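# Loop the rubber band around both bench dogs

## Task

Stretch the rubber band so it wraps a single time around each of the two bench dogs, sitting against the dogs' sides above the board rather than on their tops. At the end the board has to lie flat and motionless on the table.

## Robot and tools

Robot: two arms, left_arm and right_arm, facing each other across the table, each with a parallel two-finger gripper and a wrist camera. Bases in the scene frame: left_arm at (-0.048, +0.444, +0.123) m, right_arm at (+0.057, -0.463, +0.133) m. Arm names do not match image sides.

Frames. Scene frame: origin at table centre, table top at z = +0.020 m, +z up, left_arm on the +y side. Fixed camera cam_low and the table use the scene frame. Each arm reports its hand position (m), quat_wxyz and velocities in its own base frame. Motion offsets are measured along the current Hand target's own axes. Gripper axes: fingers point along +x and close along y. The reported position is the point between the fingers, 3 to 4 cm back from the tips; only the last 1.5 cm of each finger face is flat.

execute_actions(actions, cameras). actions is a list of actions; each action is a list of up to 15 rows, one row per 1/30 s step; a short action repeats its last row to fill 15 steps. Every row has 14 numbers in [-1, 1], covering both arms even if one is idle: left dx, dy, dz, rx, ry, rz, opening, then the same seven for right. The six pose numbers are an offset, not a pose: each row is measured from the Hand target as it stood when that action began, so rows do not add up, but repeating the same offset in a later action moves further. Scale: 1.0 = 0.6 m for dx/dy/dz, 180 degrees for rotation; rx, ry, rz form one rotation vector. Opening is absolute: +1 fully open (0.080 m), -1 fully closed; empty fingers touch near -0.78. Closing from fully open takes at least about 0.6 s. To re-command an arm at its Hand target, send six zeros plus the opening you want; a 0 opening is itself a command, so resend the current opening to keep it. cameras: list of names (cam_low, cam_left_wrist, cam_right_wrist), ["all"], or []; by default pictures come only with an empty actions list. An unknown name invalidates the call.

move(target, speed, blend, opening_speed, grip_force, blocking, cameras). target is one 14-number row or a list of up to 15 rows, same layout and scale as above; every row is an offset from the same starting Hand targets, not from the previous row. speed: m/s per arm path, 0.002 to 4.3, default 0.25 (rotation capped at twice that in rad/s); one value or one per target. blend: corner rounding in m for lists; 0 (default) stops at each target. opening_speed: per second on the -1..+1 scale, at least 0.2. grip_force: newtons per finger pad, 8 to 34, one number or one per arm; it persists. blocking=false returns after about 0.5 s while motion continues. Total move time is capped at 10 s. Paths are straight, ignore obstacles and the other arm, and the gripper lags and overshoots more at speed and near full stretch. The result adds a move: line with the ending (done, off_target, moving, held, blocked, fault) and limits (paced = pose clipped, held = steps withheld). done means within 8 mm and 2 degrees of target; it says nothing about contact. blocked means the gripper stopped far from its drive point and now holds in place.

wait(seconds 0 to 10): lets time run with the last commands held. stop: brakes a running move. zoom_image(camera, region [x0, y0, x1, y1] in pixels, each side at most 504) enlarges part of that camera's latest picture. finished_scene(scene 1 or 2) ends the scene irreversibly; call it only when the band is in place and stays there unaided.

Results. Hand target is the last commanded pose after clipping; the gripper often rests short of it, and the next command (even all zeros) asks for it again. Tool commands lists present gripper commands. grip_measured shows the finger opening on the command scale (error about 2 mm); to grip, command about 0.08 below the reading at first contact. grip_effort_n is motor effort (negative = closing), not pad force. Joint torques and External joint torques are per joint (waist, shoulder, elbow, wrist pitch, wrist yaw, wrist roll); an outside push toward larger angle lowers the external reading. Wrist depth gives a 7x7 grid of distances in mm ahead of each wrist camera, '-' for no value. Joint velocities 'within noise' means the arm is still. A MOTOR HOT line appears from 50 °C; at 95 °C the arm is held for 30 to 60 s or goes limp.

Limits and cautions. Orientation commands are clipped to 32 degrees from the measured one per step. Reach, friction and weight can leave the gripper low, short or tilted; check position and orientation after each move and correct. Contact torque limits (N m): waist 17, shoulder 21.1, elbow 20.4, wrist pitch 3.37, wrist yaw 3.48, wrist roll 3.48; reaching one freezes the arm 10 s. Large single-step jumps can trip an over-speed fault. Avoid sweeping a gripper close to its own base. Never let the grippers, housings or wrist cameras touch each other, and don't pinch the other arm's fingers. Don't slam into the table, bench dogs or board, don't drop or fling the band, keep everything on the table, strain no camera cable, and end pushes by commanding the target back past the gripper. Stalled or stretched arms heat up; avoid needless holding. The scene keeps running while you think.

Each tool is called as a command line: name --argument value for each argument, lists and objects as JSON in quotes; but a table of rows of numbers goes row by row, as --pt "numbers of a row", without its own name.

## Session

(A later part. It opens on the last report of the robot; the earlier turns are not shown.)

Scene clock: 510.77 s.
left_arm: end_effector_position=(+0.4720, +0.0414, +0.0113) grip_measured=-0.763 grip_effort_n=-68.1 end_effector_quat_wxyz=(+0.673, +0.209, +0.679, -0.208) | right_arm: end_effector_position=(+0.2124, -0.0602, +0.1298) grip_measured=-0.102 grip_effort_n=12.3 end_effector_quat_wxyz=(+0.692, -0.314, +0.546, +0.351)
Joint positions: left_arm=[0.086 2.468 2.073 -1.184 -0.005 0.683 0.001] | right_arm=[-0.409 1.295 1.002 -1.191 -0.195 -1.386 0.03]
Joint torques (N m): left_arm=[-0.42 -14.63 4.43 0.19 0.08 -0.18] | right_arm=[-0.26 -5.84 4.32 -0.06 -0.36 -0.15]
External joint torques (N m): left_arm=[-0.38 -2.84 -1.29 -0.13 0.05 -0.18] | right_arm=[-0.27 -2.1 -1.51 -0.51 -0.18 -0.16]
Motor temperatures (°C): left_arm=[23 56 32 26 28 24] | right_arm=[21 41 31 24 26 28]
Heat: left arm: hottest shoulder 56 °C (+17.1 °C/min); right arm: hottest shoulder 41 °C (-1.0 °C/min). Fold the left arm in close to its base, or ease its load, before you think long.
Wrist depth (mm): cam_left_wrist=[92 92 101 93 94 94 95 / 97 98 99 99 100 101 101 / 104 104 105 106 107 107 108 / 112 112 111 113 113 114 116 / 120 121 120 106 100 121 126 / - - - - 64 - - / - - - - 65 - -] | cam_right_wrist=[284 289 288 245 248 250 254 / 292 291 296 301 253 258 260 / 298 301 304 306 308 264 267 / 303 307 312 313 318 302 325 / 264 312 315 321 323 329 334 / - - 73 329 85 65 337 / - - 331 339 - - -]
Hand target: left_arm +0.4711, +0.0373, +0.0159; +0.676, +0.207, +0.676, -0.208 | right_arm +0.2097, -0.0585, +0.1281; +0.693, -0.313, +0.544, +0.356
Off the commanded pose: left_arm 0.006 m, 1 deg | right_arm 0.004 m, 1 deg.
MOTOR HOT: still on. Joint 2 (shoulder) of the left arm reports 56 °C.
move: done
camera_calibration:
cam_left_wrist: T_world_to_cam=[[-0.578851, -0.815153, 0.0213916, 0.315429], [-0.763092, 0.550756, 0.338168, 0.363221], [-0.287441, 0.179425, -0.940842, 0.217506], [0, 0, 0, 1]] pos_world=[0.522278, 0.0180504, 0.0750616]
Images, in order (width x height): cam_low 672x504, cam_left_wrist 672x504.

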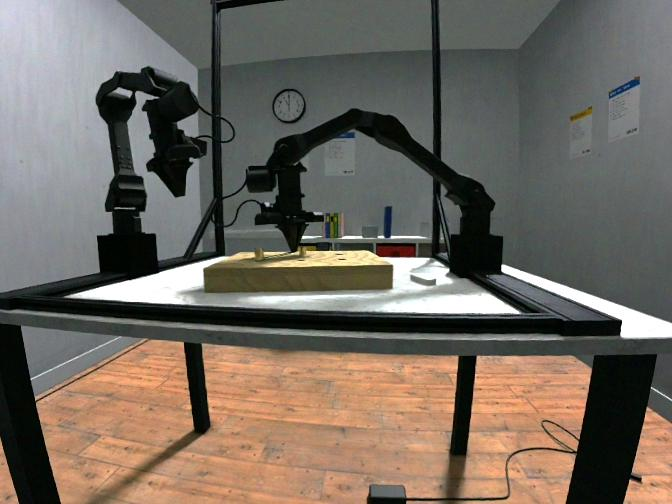

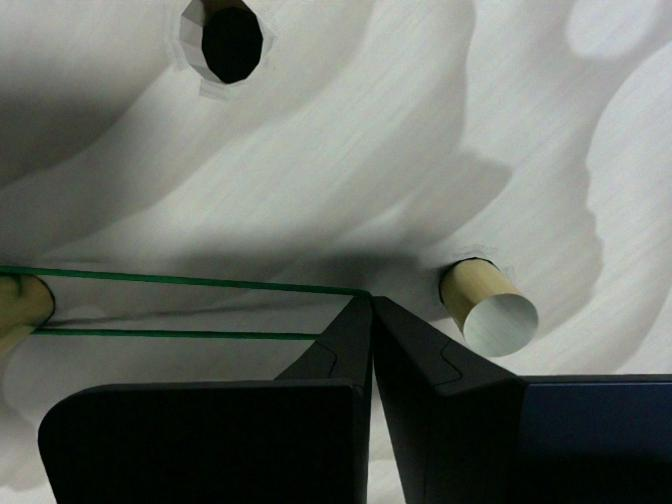

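move --pt "-0.045 -0.01 0.0 0 0 0 -1 0 0 0 0 0 0 -0.1" --pt "-0.055 -0.105 0.0 0 0 0 -1 0 0 0 0 0 0 -0.1" --speed 0.06 --blend 0.004 --cameras '["cam_left_wrist","cam_low"]'

zoom_image --camera "cam_low" --region '[210, 180, 370, 300]'

Scene clock: 515.33 s.
left_arm: end_effector_position=(+0.4420, -0.0027, +0.0459) grip_measured=-0.763 grip_effort_n=-68.1 end_effector_quat_wxyz=(+0.679, +0.210, +0.676, -0.196) | right_arm: end_effector_position=(+0.2124, -0.0602, +0.1298) grip_measured=-0.102 grip_effort_n=12.3 end_effector_quat_wxyz=(+0.692, -0.314, +0.546, +0.351)
Joint positions: left_arm=[-0.012 2.275 1.872 -1.158 -0.019 0.57 0.001] | right_arm=[-0.409 1.295 1.002 -1.191 -0.195 -1.386 0.03]
Joint torques (N m): left_arm=[-1.68 -13.74 3.99 -0.21 0.64 -0.19] | right_arm=[-0.17 -5.94 4.22 -0.03 -0.33 -0.14]
External joint torques (N m): left_arm=[-1.62 -3.04 -1.72 -0.56 0.63 -0.19] | right_arm=[-0.19 -2.21 -1.57 -0.47 -0.15 -0.14]
Motor temperatures (°C): left_arm=[23 58 31 26 28 24] | right_arm=[21 41 31 24 26 28]
Heat: left arm: hottest shoulder 58 °C (+19.2 °C/min); right arm: hottest shoulder 41 °C (-2.0 °C/min). Fold the left arm in close to its base, or ease its load, before you think long.
Wrist depth (mm): cam_left_wrist=[127 126 126 126 126 167 170 / 133 134 134 134 134 135 181 / 143 143 143 143 143 143 189 / 153 152 151 148 153 153 155 / 164 165 162 94 160 164 165 / - - - - 64 - - / - - - - 65 - -] | cam_right_wrist=[284 288 290 247 249 251 254 / 288 294 292 300 255 257 259 / 297 301 303 307 308 264 266 / 302 308 310 312 318 273 326 / 268 311 317 321 325 332 336 / - - 73 329 85 70 337 / - - 332 340 - - -]
Hand target: left_arm +0.4358, -0.0147, +0.0491; +0.676, +0.207, +0.676, -0.207 | right_arm +0.2097, -0.0585, +0.1281; +0.693, -0.313, +0.544, +0.356
Off the commanded pose: left_arm 0.014 m, 1 deg | right_arm 0.004 m, 1 deg.
MOTOR HOT: still on. Joint 2 (shoulder) of the left arm reports 58 °C.
move: off_target (left_arm)
camera_calibration:
cam_left_wrist: T_world_to_cam=[[-0.566667, -0.823946, -0.00120239, 0.257007], [-0.777611, 0.534317, 0.331401, 0.359672], [-0.272414, 0.188729, -0.943489, 0.242793], [0, 0, 0, 1]] pos_world=[0.491463, -0.0262411, 0.110186]
Images, in order (width x height): cam_low 672x504, cam_left_wrist 672x504.

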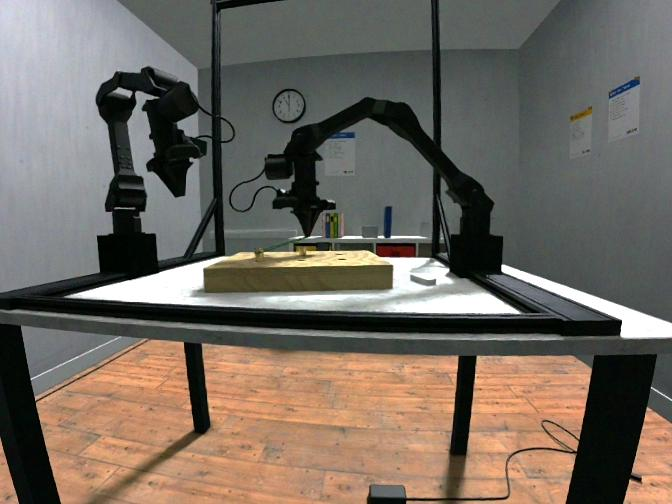

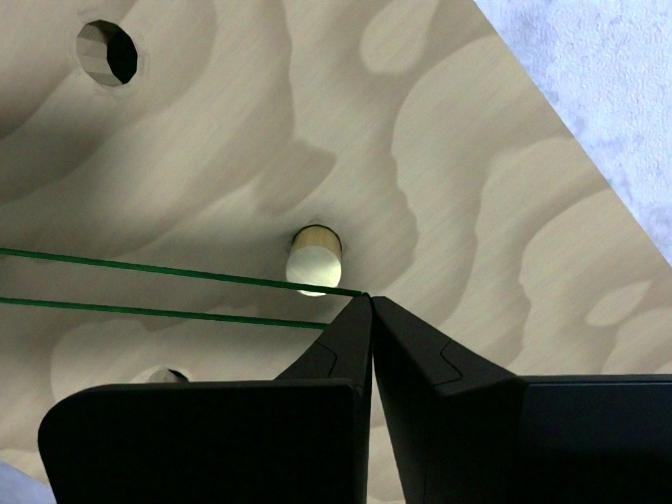

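Scaled by 3.150 from the camera's 672x504 image, which has a finer 960x720 frame.

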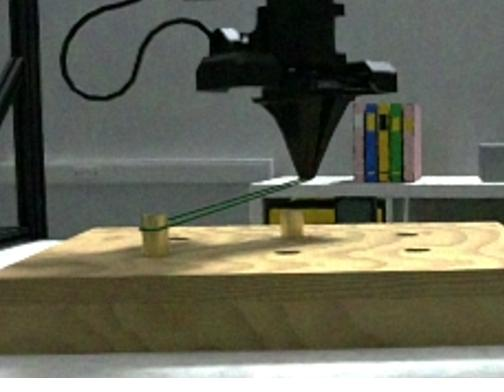

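move --pt "0.0 -0.04 0.0 0 0 0 -1 0 0 0 0 0 0 -0.1" --pt "0.035 -0.045 0.0 0 0 0 -1 0 0 0 0 0 0 -0.1" --speed 0.06 --blend 0.004 --cameras '["cam_left_wrist","cam_low"]'

zoom_image --camera "cam_low" --region '[210, 180, 370, 300]'

Scene clock: 522.50 s.
left_arm: end_effector_position=(+0.4299, -0.0213, +0.0310) grip_measured=-0.763 grip_effort_n=-68.1 end_effector_quat_wxyz=(+0.686, +0.211, +0.671, -0.189) | right_arm: end_effector_position=(+0.2124, -0.0602, +0.1298) grip_measured=-0.102 grip_effort_n=12.3 end_effector_quat_wxyz=(+0.692, -0.314, +0.546, +0.351)
Joint positions: left_arm=[-0.058 2.224 1.727 -1.046 -0.025 0.516 0.001] | right_arm=[-0.409 1.295 1.002 -1.191 -0.195 -1.386 0.03]
Joint torques (N m): left_arm=[-2.37 -11.8 3.64 -0.31 0.81 -0.22] | right_arm=[-0.13 -6.05 4.2 -0.07 -0.32 -0.13]
External joint torques (N m): left_arm=[-2.37 -1.43 -2.03 -0.7 0.8 -0.22] | right_arm=[-0.12 -2.35 -1.61 -0.52 -0.15 -0.14]
Motor temperatures (°C): left_arm=[23 61 31 26 28 24] | right_arm=[21 41 31 24 26 28]
Heat: left arm: hottest shoulder 61 °C (+20.2 °C/min); right arm: hottest shoulder 41 °C (-2.0 °C/min). Fold the left arm in close to its base, or ease its load, before you think long.
Wrist depth (mm): cam_left_wrist=[116 116 115 115 116 157 157 / 123 123 123 122 121 124 166 / 132 131 130 130 129 130 177 / 140 140 136 139 138 138 184 / 151 151 148 94 144 148 147 / - - - - 64 - - / - - - - 65 - -] | cam_right_wrist=[284 288 290 246 248 251 253 / 291 294 298 301 254 257 260 / 297 302 303 307 307 264 266 / 301 308 314 314 317 301 326 / 268 312 315 319 322 330 334 / - - 73 329 85 70 338 / - - 334 336 - - -]
Hand target: left_arm +0.4207, -0.0371, +0.0280; +0.676, +0.207, +0.676, -0.207 | right_arm +0.2097, -0.0585, +0.1281; +0.693, -0.313, +0.544, +0.356
Off the commanded pose: left_arm 0.019 m, 2 deg | right_arm 0.004 m, 1 deg.
MOTOR HOT: still on. Joint 2 (shoulder) of the left arm reports 61 °C.
move: off_target (left_arm)
camera_calibration:
cam_left_wrist: T_world_to_cam=[[-0.559945, -0.828386, -0.0154251, 0.232274], [-0.787903, 0.526638, 0.319157, 0.369737], [-0.256262, 0.190864, -0.947576, 0.222292], [0, 0, 0, 1]] pos_world=[0.478343, -0.0447327, 0.0962175]
Images, in order (width x height): cam_low 672x504, cam_left_wrist 672x504.

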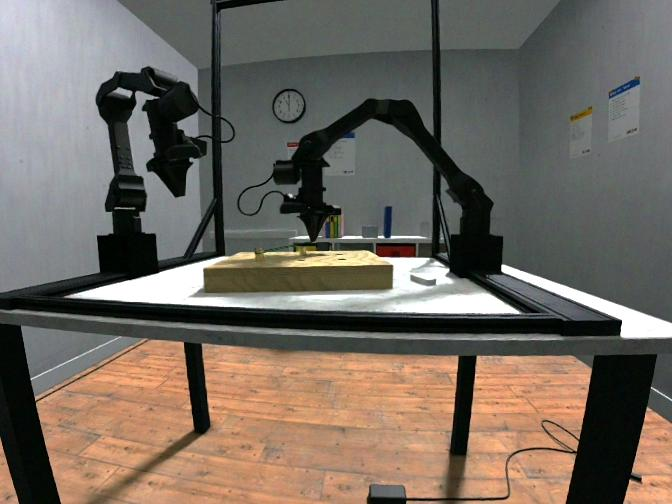

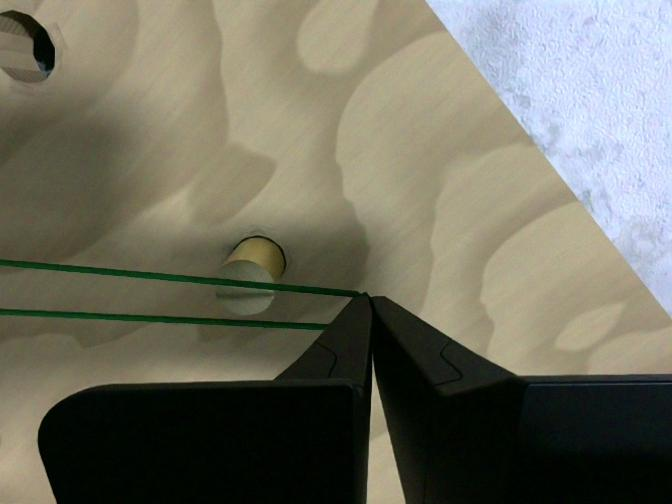

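Scaled by 3.150 from the camera's 672x504 image, which has a finer 960x720 frame.

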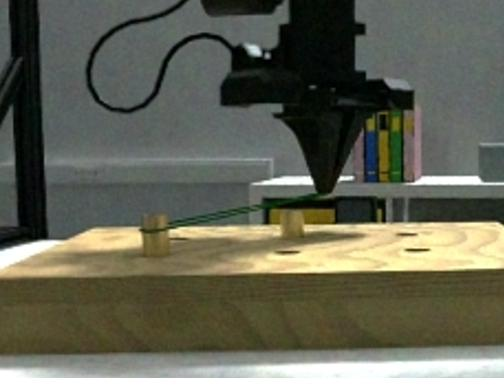

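move --pt "0.0 -0.02 -0.008 0 0 0 -1 0 0 0 0 0 0 -0.1" --pt "0.03 -0.025 -0.01 0 0 0 -1 0 0 0 0 0 0 -0.1" --speed 0.06 --blend 0.003 --cameras '["cam_left_wrist","cam_low"]'

zoom_image --camera "cam_low" --region '[210, 180, 370, 300]'

Scene clock: 526.27 s.
left_arm: end_effector_position=(+0.4192, -0.0292, +0.0146) grip_measured=-0.763 grip_effort_n=-68.1 end_effector_quat_wxyz=(+0.689, +0.211, +0.668, -0.187) | right_arm: end_effector_position=(+0.2124, -0.0602, +0.1298) grip_measured=-0.102 grip_effort_n=12.3 end_effector_quat_wxyz=(+0.692, -0.314, +0.546, +0.351)
Joint positions: left_arm=[-0.08 2.198 1.615 -0.953 -0.028 0.492 0.001] | right_arm=[-0.409 1.295 1.002 -1.191 -0.195 -1.386 0.03]
Joint torques (N m): left_arm=[-2.69 -11.34 3.14 -0.4 1 -0.18] | right_arm=[-0.24 -5.94 4.19 -0.06 -0.35 -0.15]
External joint torques (N m): left_arm=[-2.77 -1.24 -2.41 -0.8 1 -0.18] | right_arm=[-0.23 -2.23 -1.59 -0.5 -0.18 -0.16]
Motor temperatures (°C): left_arm=[24 61 30 26 28 24] | right_arm=[21 41 31 24 26 28]
Heat: left arm: hottest shoulder 61 °C (+19.2 °C/min); right arm: hottest shoulder 41 °C (-1.0 °C/min). Fold the left arm in close to its base, or ease its load, before you think long.
Wrist depth (mm): cam_left_wrist=[104 103 103 102 104 144 144 / 111 109 109 108 108 151 152 / 117 116 116 115 114 115 162 / 125 123 122 123 122 121 122 / 135 134 131 94 127 130 130 / - - - - 64 - - / - - - - 65 - -] | cam_right_wrist=[285 288 290 248 249 250 255 / 290 292 299 301 254 257 260 / 298 299 307 308 270 262 267 / 301 310 310 315 317 272 328 / 272 314 316 322 324 332 336 / - - 73 330 85 70 338 / - - 332 340 - - -]
Hand target: left_arm +0.4074, -0.0462, +0.0101; +0.677, +0.207, +0.676, -0.207 | right_arm +0.2097, -0.0585, +0.1281; +0.693, -0.313, +0.544, +0.356
Off the commanded pose: left_arm 0.021 m, 3 deg | right_arm 0.004 m, 1 deg.
MOTOR HOT: still on. Joint 2 (shoulder) of the left arm reports 61 °C.
move: off_target (left_arm)
camera_calibration:
cam_left_wrist: T_world_to_cam=[[-0.556991, -0.830237, -0.0216229, 0.218227], [-0.792374, 0.523429, 0.313315, 0.372585], [-0.248808, 0.191647, -0.949403, 0.20239], [0, 0, 0, 1]] pos_world=[0.467133, -0.0526289, 0.0801319]
Images, in order (width x height): cam_low 672x504, cam_left_wrist 672x504.

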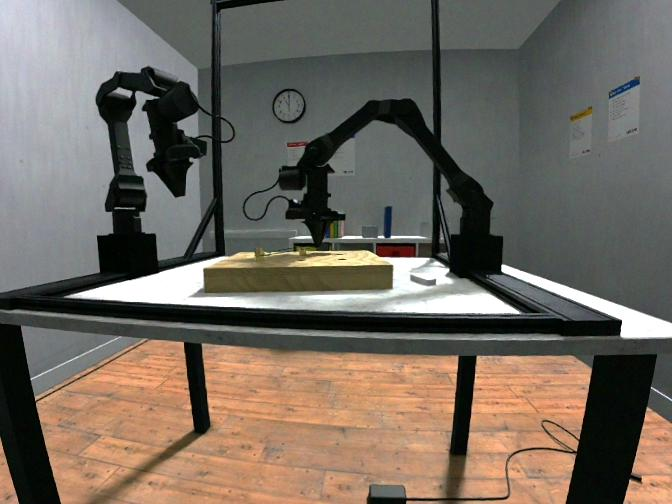

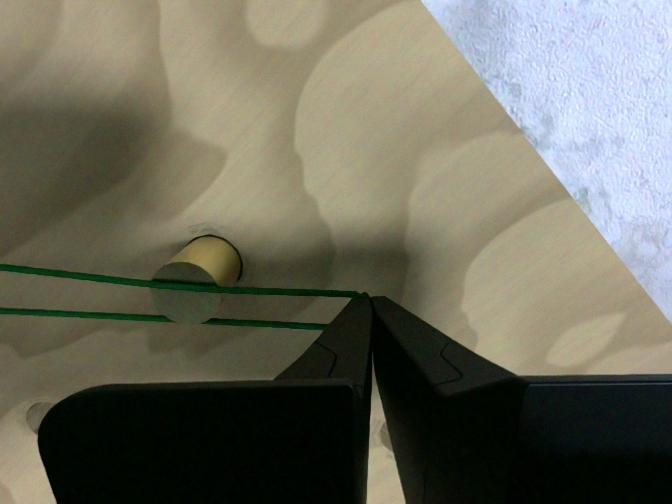

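Scaled by 3.150 from the camera's 672x504 image, which has a finer 960x720 frame.

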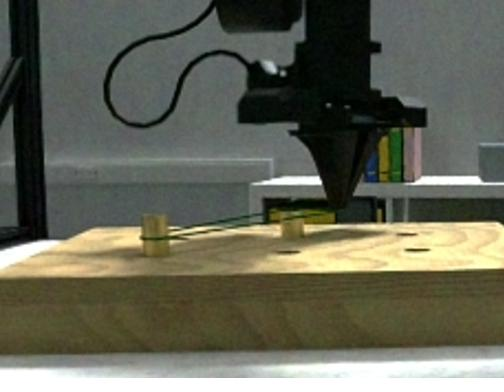

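move --pt "0.006 -0.01 -0.025 0 0 0 -1 0 0 0 0 0 0 -0.1" --pt "0.015 -0.01 -0.025 0 0 0 -1 0 0 0 0 0 0 -0.1" --speed 0.06 --blend 0.003 --cameras '["cam_left_wrist","cam_low"]'

zoom_image --camera "cam_low" --region '[250, 220, 350, 280]'

Scene clock: 529.43 s.
left_arm: end_effector_position=(+0.4062, -0.0271, +0.0074) grip_measured=-0.763 grip_effort_n=-68.1 end_effector_quat_wxyz=(+0.692, +0.212, +0.665, -0.184) | right_arm: end_effector_position=(+0.2124, -0.0602, +0.1298) grip_measured=-0.102 grip_effort_n=12.3 end_effector_quat_wxyz=(+0.692, -0.314, +0.546, +0.351)
Joint positions: left_arm=[-0.078 2.152 1.51 -0.882 -0.031 0.492 0.001] | right_arm=[-0.409 1.295 1.002 -1.191 -0.195 -1.386 0.03]
Joint torques (N m): left_arm=[-2.45 -10.74 2.53 -0.68 1.06 -0.08] | right_arm=[-0.14 -5.91 4.29 -0.08 -0.35 -0.12]
External joint torques (N m): left_arm=[-2.46 -1.04 -2.9 -1.08 1.06 -0.07] | right_arm=[-0.15 -2.17 -1.52 -0.51 -0.17 -0.12]
Motor temperatures (°C): left_arm=[24 61 30 26 28 24] | right_arm=[21 41 31 24 26 28]
Heat: left arm: hottest shoulder 61 °C (+17.2 °C/min); right arm: hottest shoulder 41 °C (-1.0 °C/min). Fold the left arm in close to its base, or ease its load, before you think long.
Wrist depth (mm): cam_left_wrist=[100 100 99 98 98 140 139 / 106 106 105 104 103 104 144 / 113 111 111 110 110 109 154 / 119 97 117 117 116 115 117 / 129 129 127 105 121 123 122 / - - - - 64 - - / - - - - 65 - -] | cam_right_wrist=[283 287 290 247 248 251 255 / 291 291 297 300 255 257 260 / 298 301 305 307 308 263 266 / 301 307 310 316 319 301 326 / 273 313 316 321 321 330 335 / - - 73 327 85 70 339 / - - 332 339 - - -]
Hand target: left_arm +0.3915, -0.0428, +0.0010; +0.676, +0.207, +0.676, -0.207 | right_arm +0.2097, -0.0585, +0.1281; +0.693, -0.313, +0.544, +0.356
Off the commanded pose: left_arm 0.022 m, 3 deg | right_arm 0.004 m, 1 deg.
MOTOR HOT: still on. Joint 2 (shoulder) of the left arm reports 61 °C.
move: off_target (left_arm); blend cut to 0.0027 m at target 1
camera_calibration:
cam_left_wrist: T_world_to_cam=[[-0.555365, -0.831083, -0.0295036, 0.212041], [-0.796591, 0.52146, 0.305813, 0.365156], [-0.238771, 0.19334, -0.951635, 0.187954], [0, 0, 0, 1]] pos_world=[0.453518, -0.0505291, 0.0734502]
Images, in order (width x height): cam_low 672x504, cam_left_wrist 672x504.

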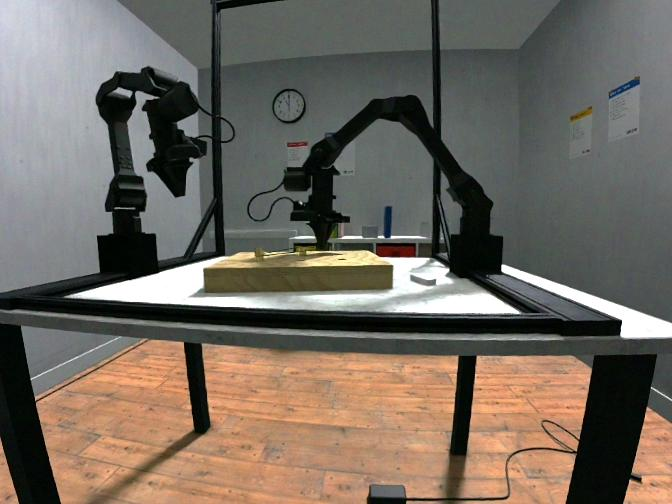

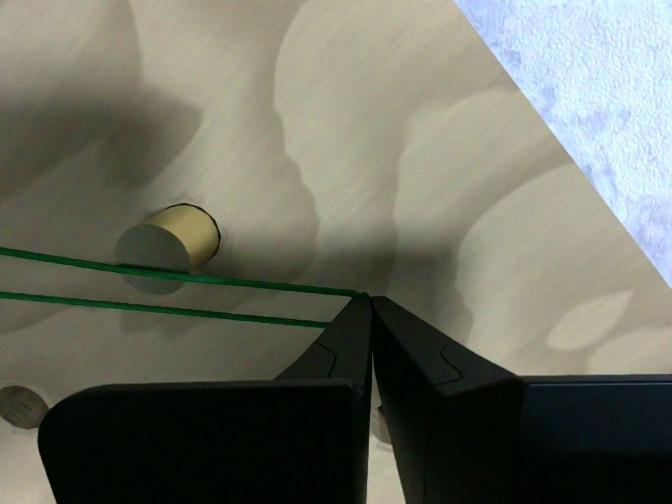

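Scaled by 5.040 from the camera's 672x504 image, which has a finer 960x720 frame.

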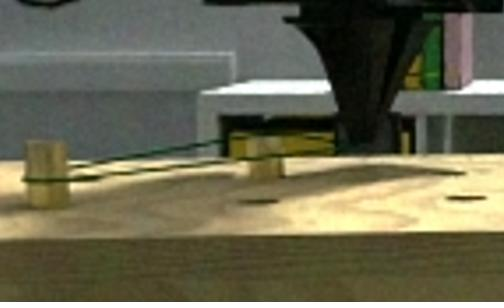

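move --pt "0.012 -0.01 0.0 0 0 0 -1 0 0 0 0 0 0 -0.1" --pt "0.012 -0.01 0.055 0 0 0 -1 0 0 0 0 0 0 -0.1" --speed 0.06 --blend 0.003 --cameras '["cam_left_wrist","cam_low"]'

zoom_image --camera "cam_low" --region '[250, 220, 350, 280]'

Scene clock: 533.83 s.
left_arm: end_effector_position=(+0.4245, -0.0461, +0.0035) grip_measured=-0.763 grip_effort_n=-68.1 end_effector_quat_wxyz=(+0.692, +0.212, +0.666, -0.182) | right_arm: end_effector_position=(+0.2124, -0.0602, +0.1298) grip_measured=-0.102 grip_effort_n=12.3 end_effector_quat_wxyz=(+0.692, -0.314, +0.546, +0.351)
Joint positions: left_arm=[-0.121 2.232 1.625 -0.92 -0.036 0.446 0.001] | right_arm=[-0.409 1.295 1.002 -1.191 -0.195 -1.386 0.03]
Joint torques (N m): left_arm=[-2.89 -8.49 5.81 -0.81 1.22 -0.21] | right_arm=[-0.22 -5.9 4.17 -0.05 -0.33 -0.14]
External joint torques (N m): left_arm=[-3.02 1.8 0.28 -1.22 1.23 -0.21] | right_arm=[-0.22 -2.1 -1.68 -0.5 -0.16 -0.14]
Motor temperatures (°C): left_arm=[24 61 30 26 28 24] | right_arm=[21 41 31 24 26 28]
Heat: left arm: hottest shoulder 61 °C (+15.0 °C/min); right arm: hottest shoulder 41 °C (-1.0 °C/min). Fold the left arm in close to its base, or ease its load, before you think long.
Wrist depth (mm): cam_left_wrist=[94 94 93 93 134 134 134 / 100 99 98 98 98 143 141 / 106 105 105 103 103 148 149 / 114 113 111 111 110 110 159 / 120 103 118 94 114 116 165 / - - - - 64 - - / - - - - 65 - -] | cam_right_wrist=[285 287 289 247 249 251 254 / 291 294 297 303 255 256 260 / 298 300 304 307 308 263 266 / 302 307 312 312 318 300 326 / - 318 315 320 323 329 337 / - - 73 330 85 70 341 / - - 333 338 - - -]
Hand target: left_arm +0.4156, -0.0663, -0.0061; +0.676, +0.207, +0.676, -0.208 | right_arm +0.2097, -0.0585, +0.1281; +0.693, -0.313, +0.544, +0.356
Off the commanded pose: left_arm 0.024 m, 4 deg | right_arm 0.004 m, 1 deg.
MOTOR HOT: still on. Joint 2 (shoulder) of the left arm reports 61 °C.
move: off_target (left_arm)
camera_calibration:
cam_left_wrist: T_world_to_cam=[[-0.552605, -0.832862, -0.031122, 0.204955], [-0.797986, 0.517951, 0.308132, 0.391283], [-0.240512, 0.19511, -0.950834, 0.193025], [0, 0, 0, 1]] pos_world=[0.471922, -0.069627, 0.0693462]
Images, in order (width x height): cam_low 672x504, cam_left_wrist 672x504.

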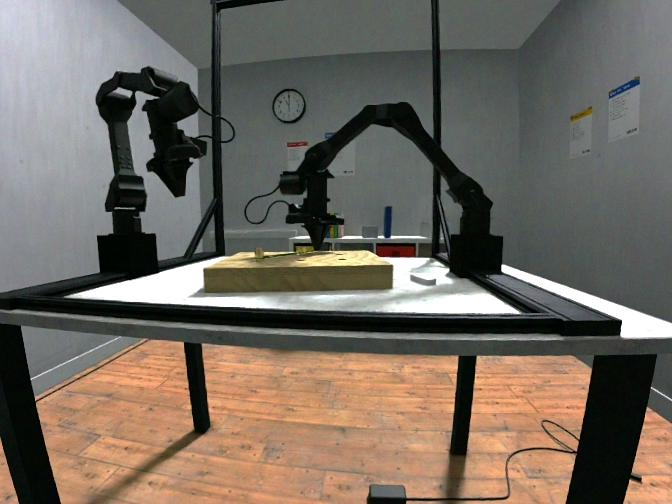

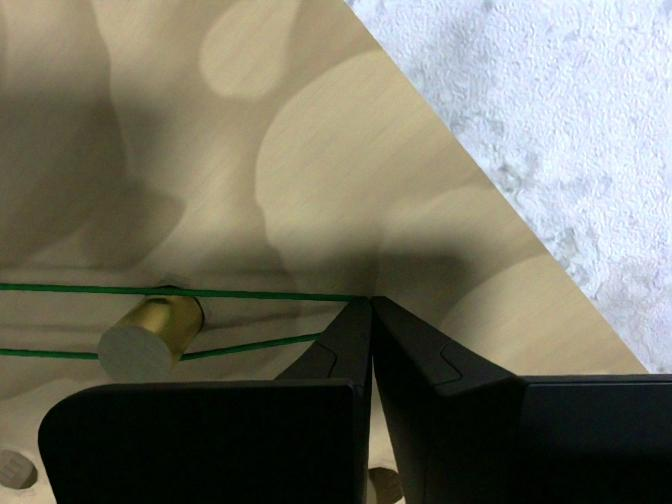

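Scaled by 5.040 from the camera's 672x504 image, which has a finer 960x720 frame.

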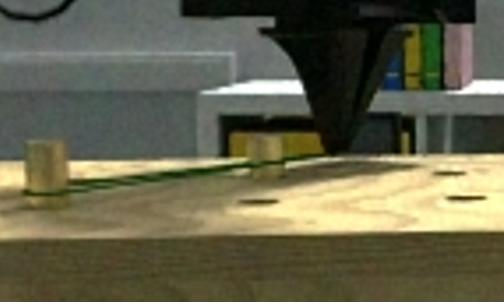

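move --target '[-0.002,0.065,-0.014,0,0,0,-1,0,0,0,0,0,0,-0.1]' --speed 0.06 --cameras '["cam_left_wrist"]'

Scene clock: 538.23 s.
left_arm: end_effector_position=(+0.4360, -0.0165, +0.0040) grip_measured=-0.763 grip_effort_n=-68.1 end_effector_quat_wxyz=(+0.690, +0.210, +0.668, -0.184) | right_arm: end_effector_position=(+0.2124, -0.0602, +0.1298) grip_measured=-0.102 grip_effort_n=12.3 end_effector_quat_wxyz=(+0.692, -0.314, +0.546, +0.351)
Joint positions: left_arm=[-0.048 2.271 1.693 -0.956 -0.028 0.518 0.001] | right_arm=[-0.409 1.295 1.002 -1.191 -0.195 -1.386 0.03]
Joint torques (N m): left_arm=[-1.69 -8.76 6.26 -0.66 0.98 0.12] | right_arm=[-0.25 -5.95 4.32 -0.05 -0.35 -0.17]
External joint torques (N m): left_arm=[-1.72 1.9 0.63 -1.07 0.98 0.13] | right_arm=[-0.23 -2.23 -1.5 -0.51 -0.17 -0.17]
Motor temperatures (°C): left_arm=[24 59 30 26 29 24] | right_arm=[21 41 31 24 26 28]
Heat: left arm: hottest shoulder 59 °C (+10.1 °C/min); right arm: hottest shoulder 41 °C (-1.0 °C/min). Fold the left arm in close to its base, or ease its load, before you think long.
Wrist depth (mm): cam_left_wrist=[93 93 92 92 91 133 133 / 99 98 98 97 97 96 141 / 105 105 104 103 102 102 146 / 112 112 110 111 110 109 109 / 119 120 96 94 114 117 116 / - - - - 64 - - / - - - - 65 - -] | cam_right_wrist=[285 288 288 247 249 250 254 / 290 293 303 300 254 257 260 / 297 300 305 308 308 264 266 / 298 308 307 316 318 303 327 / - 314 314 321 324 331 335 / - - 73 328 85 65 339 / - - 333 340 - - -]
Hand target: left_arm +0.4304, -0.0292, -0.0050; +0.676, +0.207, +0.676, -0.207 | right_arm +0.2097, -0.0585, +0.1281; +0.693, -0.313, +0.544, +0.356
Off the commanded pose: left_arm 0.016 m, 3 deg | right_arm 0.004 m, 1 deg.
MOTOR HOT: still on. Joint 2 (shoulder) of the left arm reports 59 °C.
move: off_target (left_arm)
camera_calibration:
cam_left_wrist: T_world_to_cam=[[-0.552051, -0.833487, -0.023227, 0.235721], [-0.795953, 0.518483, 0.312465, 0.384136], [-0.248393, 0.190984, -0.949645, 0.193849], [0, 0, 0, 1]] pos_world=[0.484035, -0.0397193, 0.0695343]
Images, in order (width x height): cam_left_wrist 672x504.

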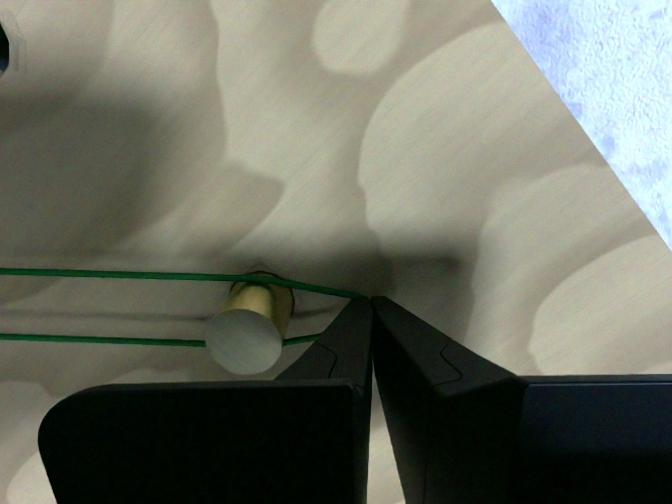

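move --pt "0 0.01 -0.004 0 0 0 -1 0 0 0 0 0 0 -0.1" --pt "0 0.01 -0.004 0 0 0 -0.55 0 0 0 0 0 0 -0.1" --speed 0.05 --opening_speed 0.4 --cameras '["cam_left_wrist","cam_low"]'

zoom_image --camera "cam_low" --region '[250, 220, 350, 280]'

Scene clock: 544.00 s.
left_arm: end_effector_position=(+0.4312, -0.0223, +0.0015) grip_measured=-0.554 grip_effort_n=19.3 end_effector_quat_wxyz=(+0.680, +0.206, +0.674, -0.202) | right_arm: end_effector_position=(+0.2124, -0.0602, +0.1298) grip_measured=-0.102 grip_effort_n=12.3 end_effector_quat_wxyz=(+0.692, -0.314, +0.546, +0.351)
Joint positions: left_arm=[-0.053 2.28 1.7 -0.982 -0.003 0.533 0.01] | right_arm=[-0.409 1.295 1.002 -1.191 -0.195 -1.386 0.03]
Joint torques (N m): left_arm=[-0.07 -9.34 6.4 0.28 0 0.13] | right_arm=[-0.37 -5.9 4.14 -0.06 -0.31 -0.15]
External joint torques (N m): left_arm=[-0.04 1.15 0.96 -0.04 -0.02 0.13] | right_arm=[-0.37 -2.23 -1.64 -0.51 -0.14 -0.15]
Motor temperatures (°C): left_arm=[24 58 30 26 29 24] | right_arm=[21 41 31 24 26 28]
Heat: left arm: hottest shoulder 58 °C (+7.0 °C/min); right arm: hottest shoulder 41 °C (-1.0 °C/min). Fold the left arm in close to its base, or ease its load, before you think long.
Wrist depth (mm): cam_left_wrist=[- 88 88 88 90 133 133 / 93 93 93 93 93 139 141 / 99 99 99 99 100 101 150 / 105 106 106 106 107 107 110 / 113 112 111 111 111 115 116 / - - - 120 65 - - / - - - 135 66 - -] | cam_right_wrist=[283 287 291 247 249 250 253 / 291 294 297 299 255 257 260 / 298 301 305 308 309 263 266 / 303 306 311 315 318 301 327 / 261 316 315 322 323 329 332 / - - 73 320 85 70 332 / - - 332 337 - - -]
Hand target: left_arm +0.4319, -0.0229, -0.0050; +0.676, +0.207, +0.676, -0.207 | right_arm +0.2097, -0.0585, +0.1281; +0.693, -0.313, +0.544, +0.356
Off the commanded pose: left_arm 0.007 m, 1 deg | right_arm 0.004 m, 1 deg.
MOTOR HOT: still on. Joint 2 (shoulder) of the left arm reports 58 °C.
move: done; target 2's new opening was sent with left_arm's hand 0.015 m and 3 deg from that target
camera_calibration:
cam_left_wrist: T_world_to_cam=[[-0.569769, -0.82171, 0.0124842, 0.236042], [-0.775077, 0.542359, 0.324195, 0.375543], [-0.273166, 0.17504, -0.945908, 0.201701], [0, 0, 0, 1]] pos_world=[0.480662, -0.0450265, 0.0660948]
Images, in order (width x height): cam_low 672x504, cam_left_wrist 672x504.

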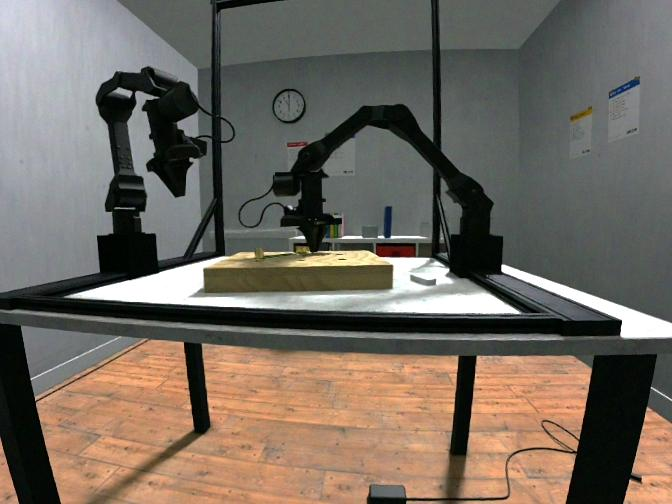

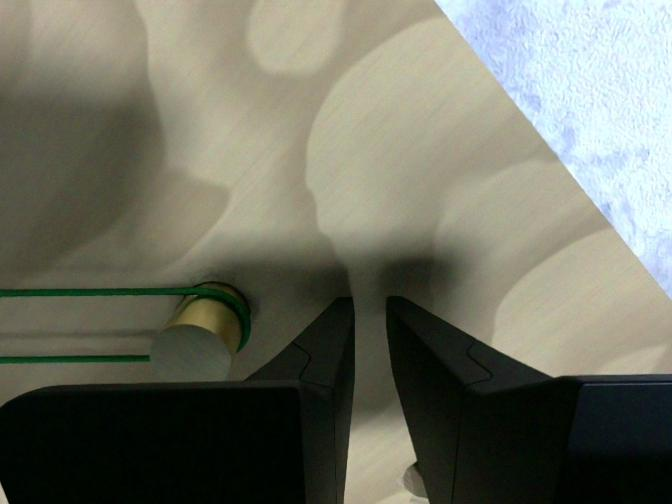

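Scaled by 5.040 from the camera's 672x504 image, which has a finer 960x720 frame.

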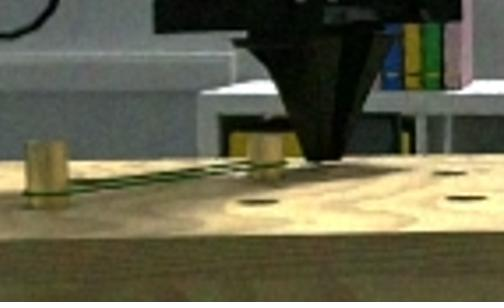

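Band is round both. Lift and clear, then verify.

move --target '[-0.13,-0.01,0,0,0,0,-0.55,0,0,0,0,0,0,-0.1]' --speed 0.12 --cameras '["cam_left_wrist","cam_low"]'

zoom_image --camera "cam_low" --region '[250, 220, 350, 280]'

zoom_image --camera "cam_left_wrist" --region '[0, 150, 330, 400]'

Scene clock: 546.97 s.
left_arm: end_effector_position=(+0.4249, -0.0262, +0.0662) grip_measured=-0.554 grip_effort_n=19.3 end_effector_quat_wxyz=(+0.668, +0.207, +0.684, -0.208) | right_arm: end_effector_position=(+0.2124, -0.0602, +0.1298) grip_measured=-0.102 grip_effort_n=12.3 end_effector_quat_wxyz=(+0.692, -0.314, +0.546, +0.351)
Joint positions: left_arm=[-0.063 2.222 1.865 -1.236 -0.003 0.533 0.01] | right_arm=[-0.409 1.295 1.002 -1.191 -0.195 -1.386 0.03]
Joint torques (N m): left_arm=[-0.29 -12.24 7.75 -0.07 0.05 -0.16] | right_arm=[-0.24 -5.89 4.14 -0.05 -0.34 -0.16]
External joint torques (N m): left_arm=[-0.3 -1.88 2.04 -0.38 0.03 -0.16] | right_arm=[-0.24 -2.17 -1.68 -0.51 -0.16 -0.17]
Motor temperatures (°C): left_arm=[24 58 30 26 29 24] | right_arm=[21 41 31 24 26 28]
Heat: left arm: hottest shoulder 58 °C (+8.0 °C/min); right arm: hottest shoulder 41 °C (-1.0 °C/min). Fold the left arm in close to its base, or ease its load, before you think long.
Wrist depth (mm): cam_left_wrist=[140 140 141 144 187 188 190 / 149 150 151 151 195 201 202 / 159 160 161 162 164 211 217 / 171 172 170 175 177 180 230 / 185 186 185 94 184 192 197 / - - - - 65 - - / - - - 227 66 - -] | cam_right_wrist=[285 287 291 247 248 251 253 / 292 293 298 301 255 257 259 / 297 305 307 308 308 263 266 / 302 307 310 313 319 272 325 / - 312 315 323 322 329 334 / - - 73 331 85 70 333 / - - 333 334 - - -]
Hand target: left_arm +0.4285, -0.0278, +0.0732; +0.677, +0.207, +0.676, -0.207 | right_arm +0.2097, -0.0585, +0.1281; +0.693, -0.313, +0.544, +0.356
Off the commanded pose: left_arm 0.008 m, 1 deg | right_arm 0.004 m, 1 deg.
MOTOR HOT: still on. Joint 2 (shoulder) of the left arm reports 58 °C.
move: done
camera_calibration:
cam_left_wrist: T_world_to_cam=[[-0.577217, -0.81609, 0.0286033, 0.230679], [-0.75939, 0.549334, 0.348654, 0.343703], [-0.300245, 0.179528, -0.936815, 0.272911], [0, 0, 0, 1]] pos_world=[0.476097, -0.0495474, 0.129236]
Images, in order (width x height): cam_low 672x504, cam_left_wrist 672x504.

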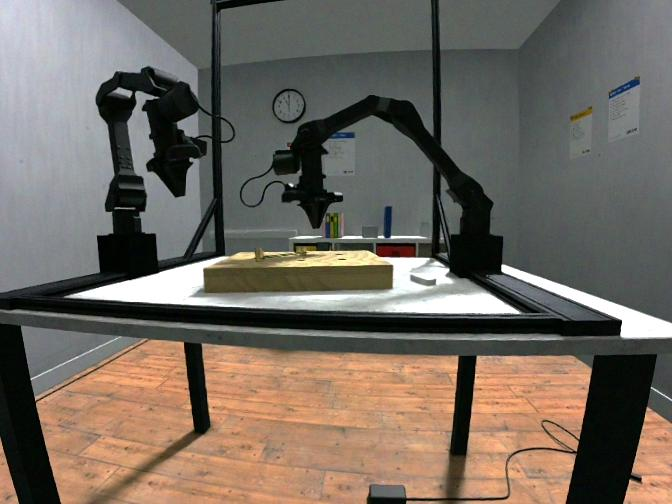

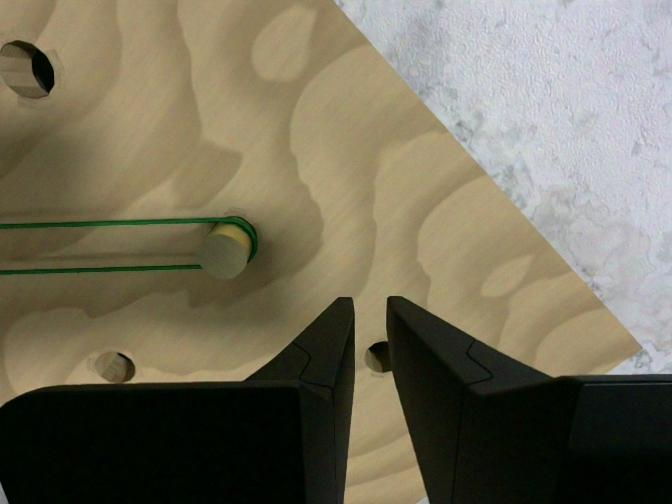

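Scaled by 5.040 from the camera's 672x504 image, which has a finer 960x720 frame.

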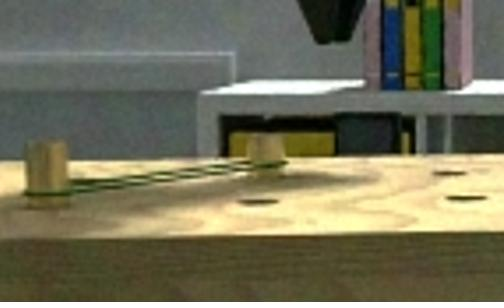

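Scaled by 1.527 from the camera's 672x504 image, which has a finer 960x720 frame.

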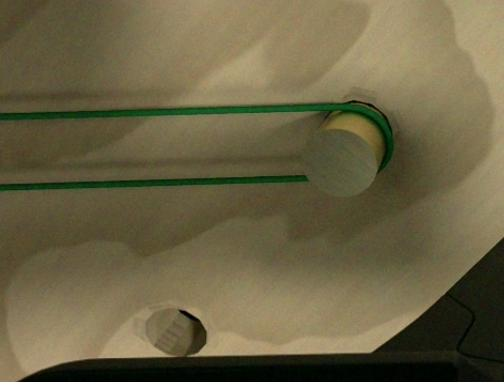

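finished_scene --scene 1

The scene is finished: the task was done.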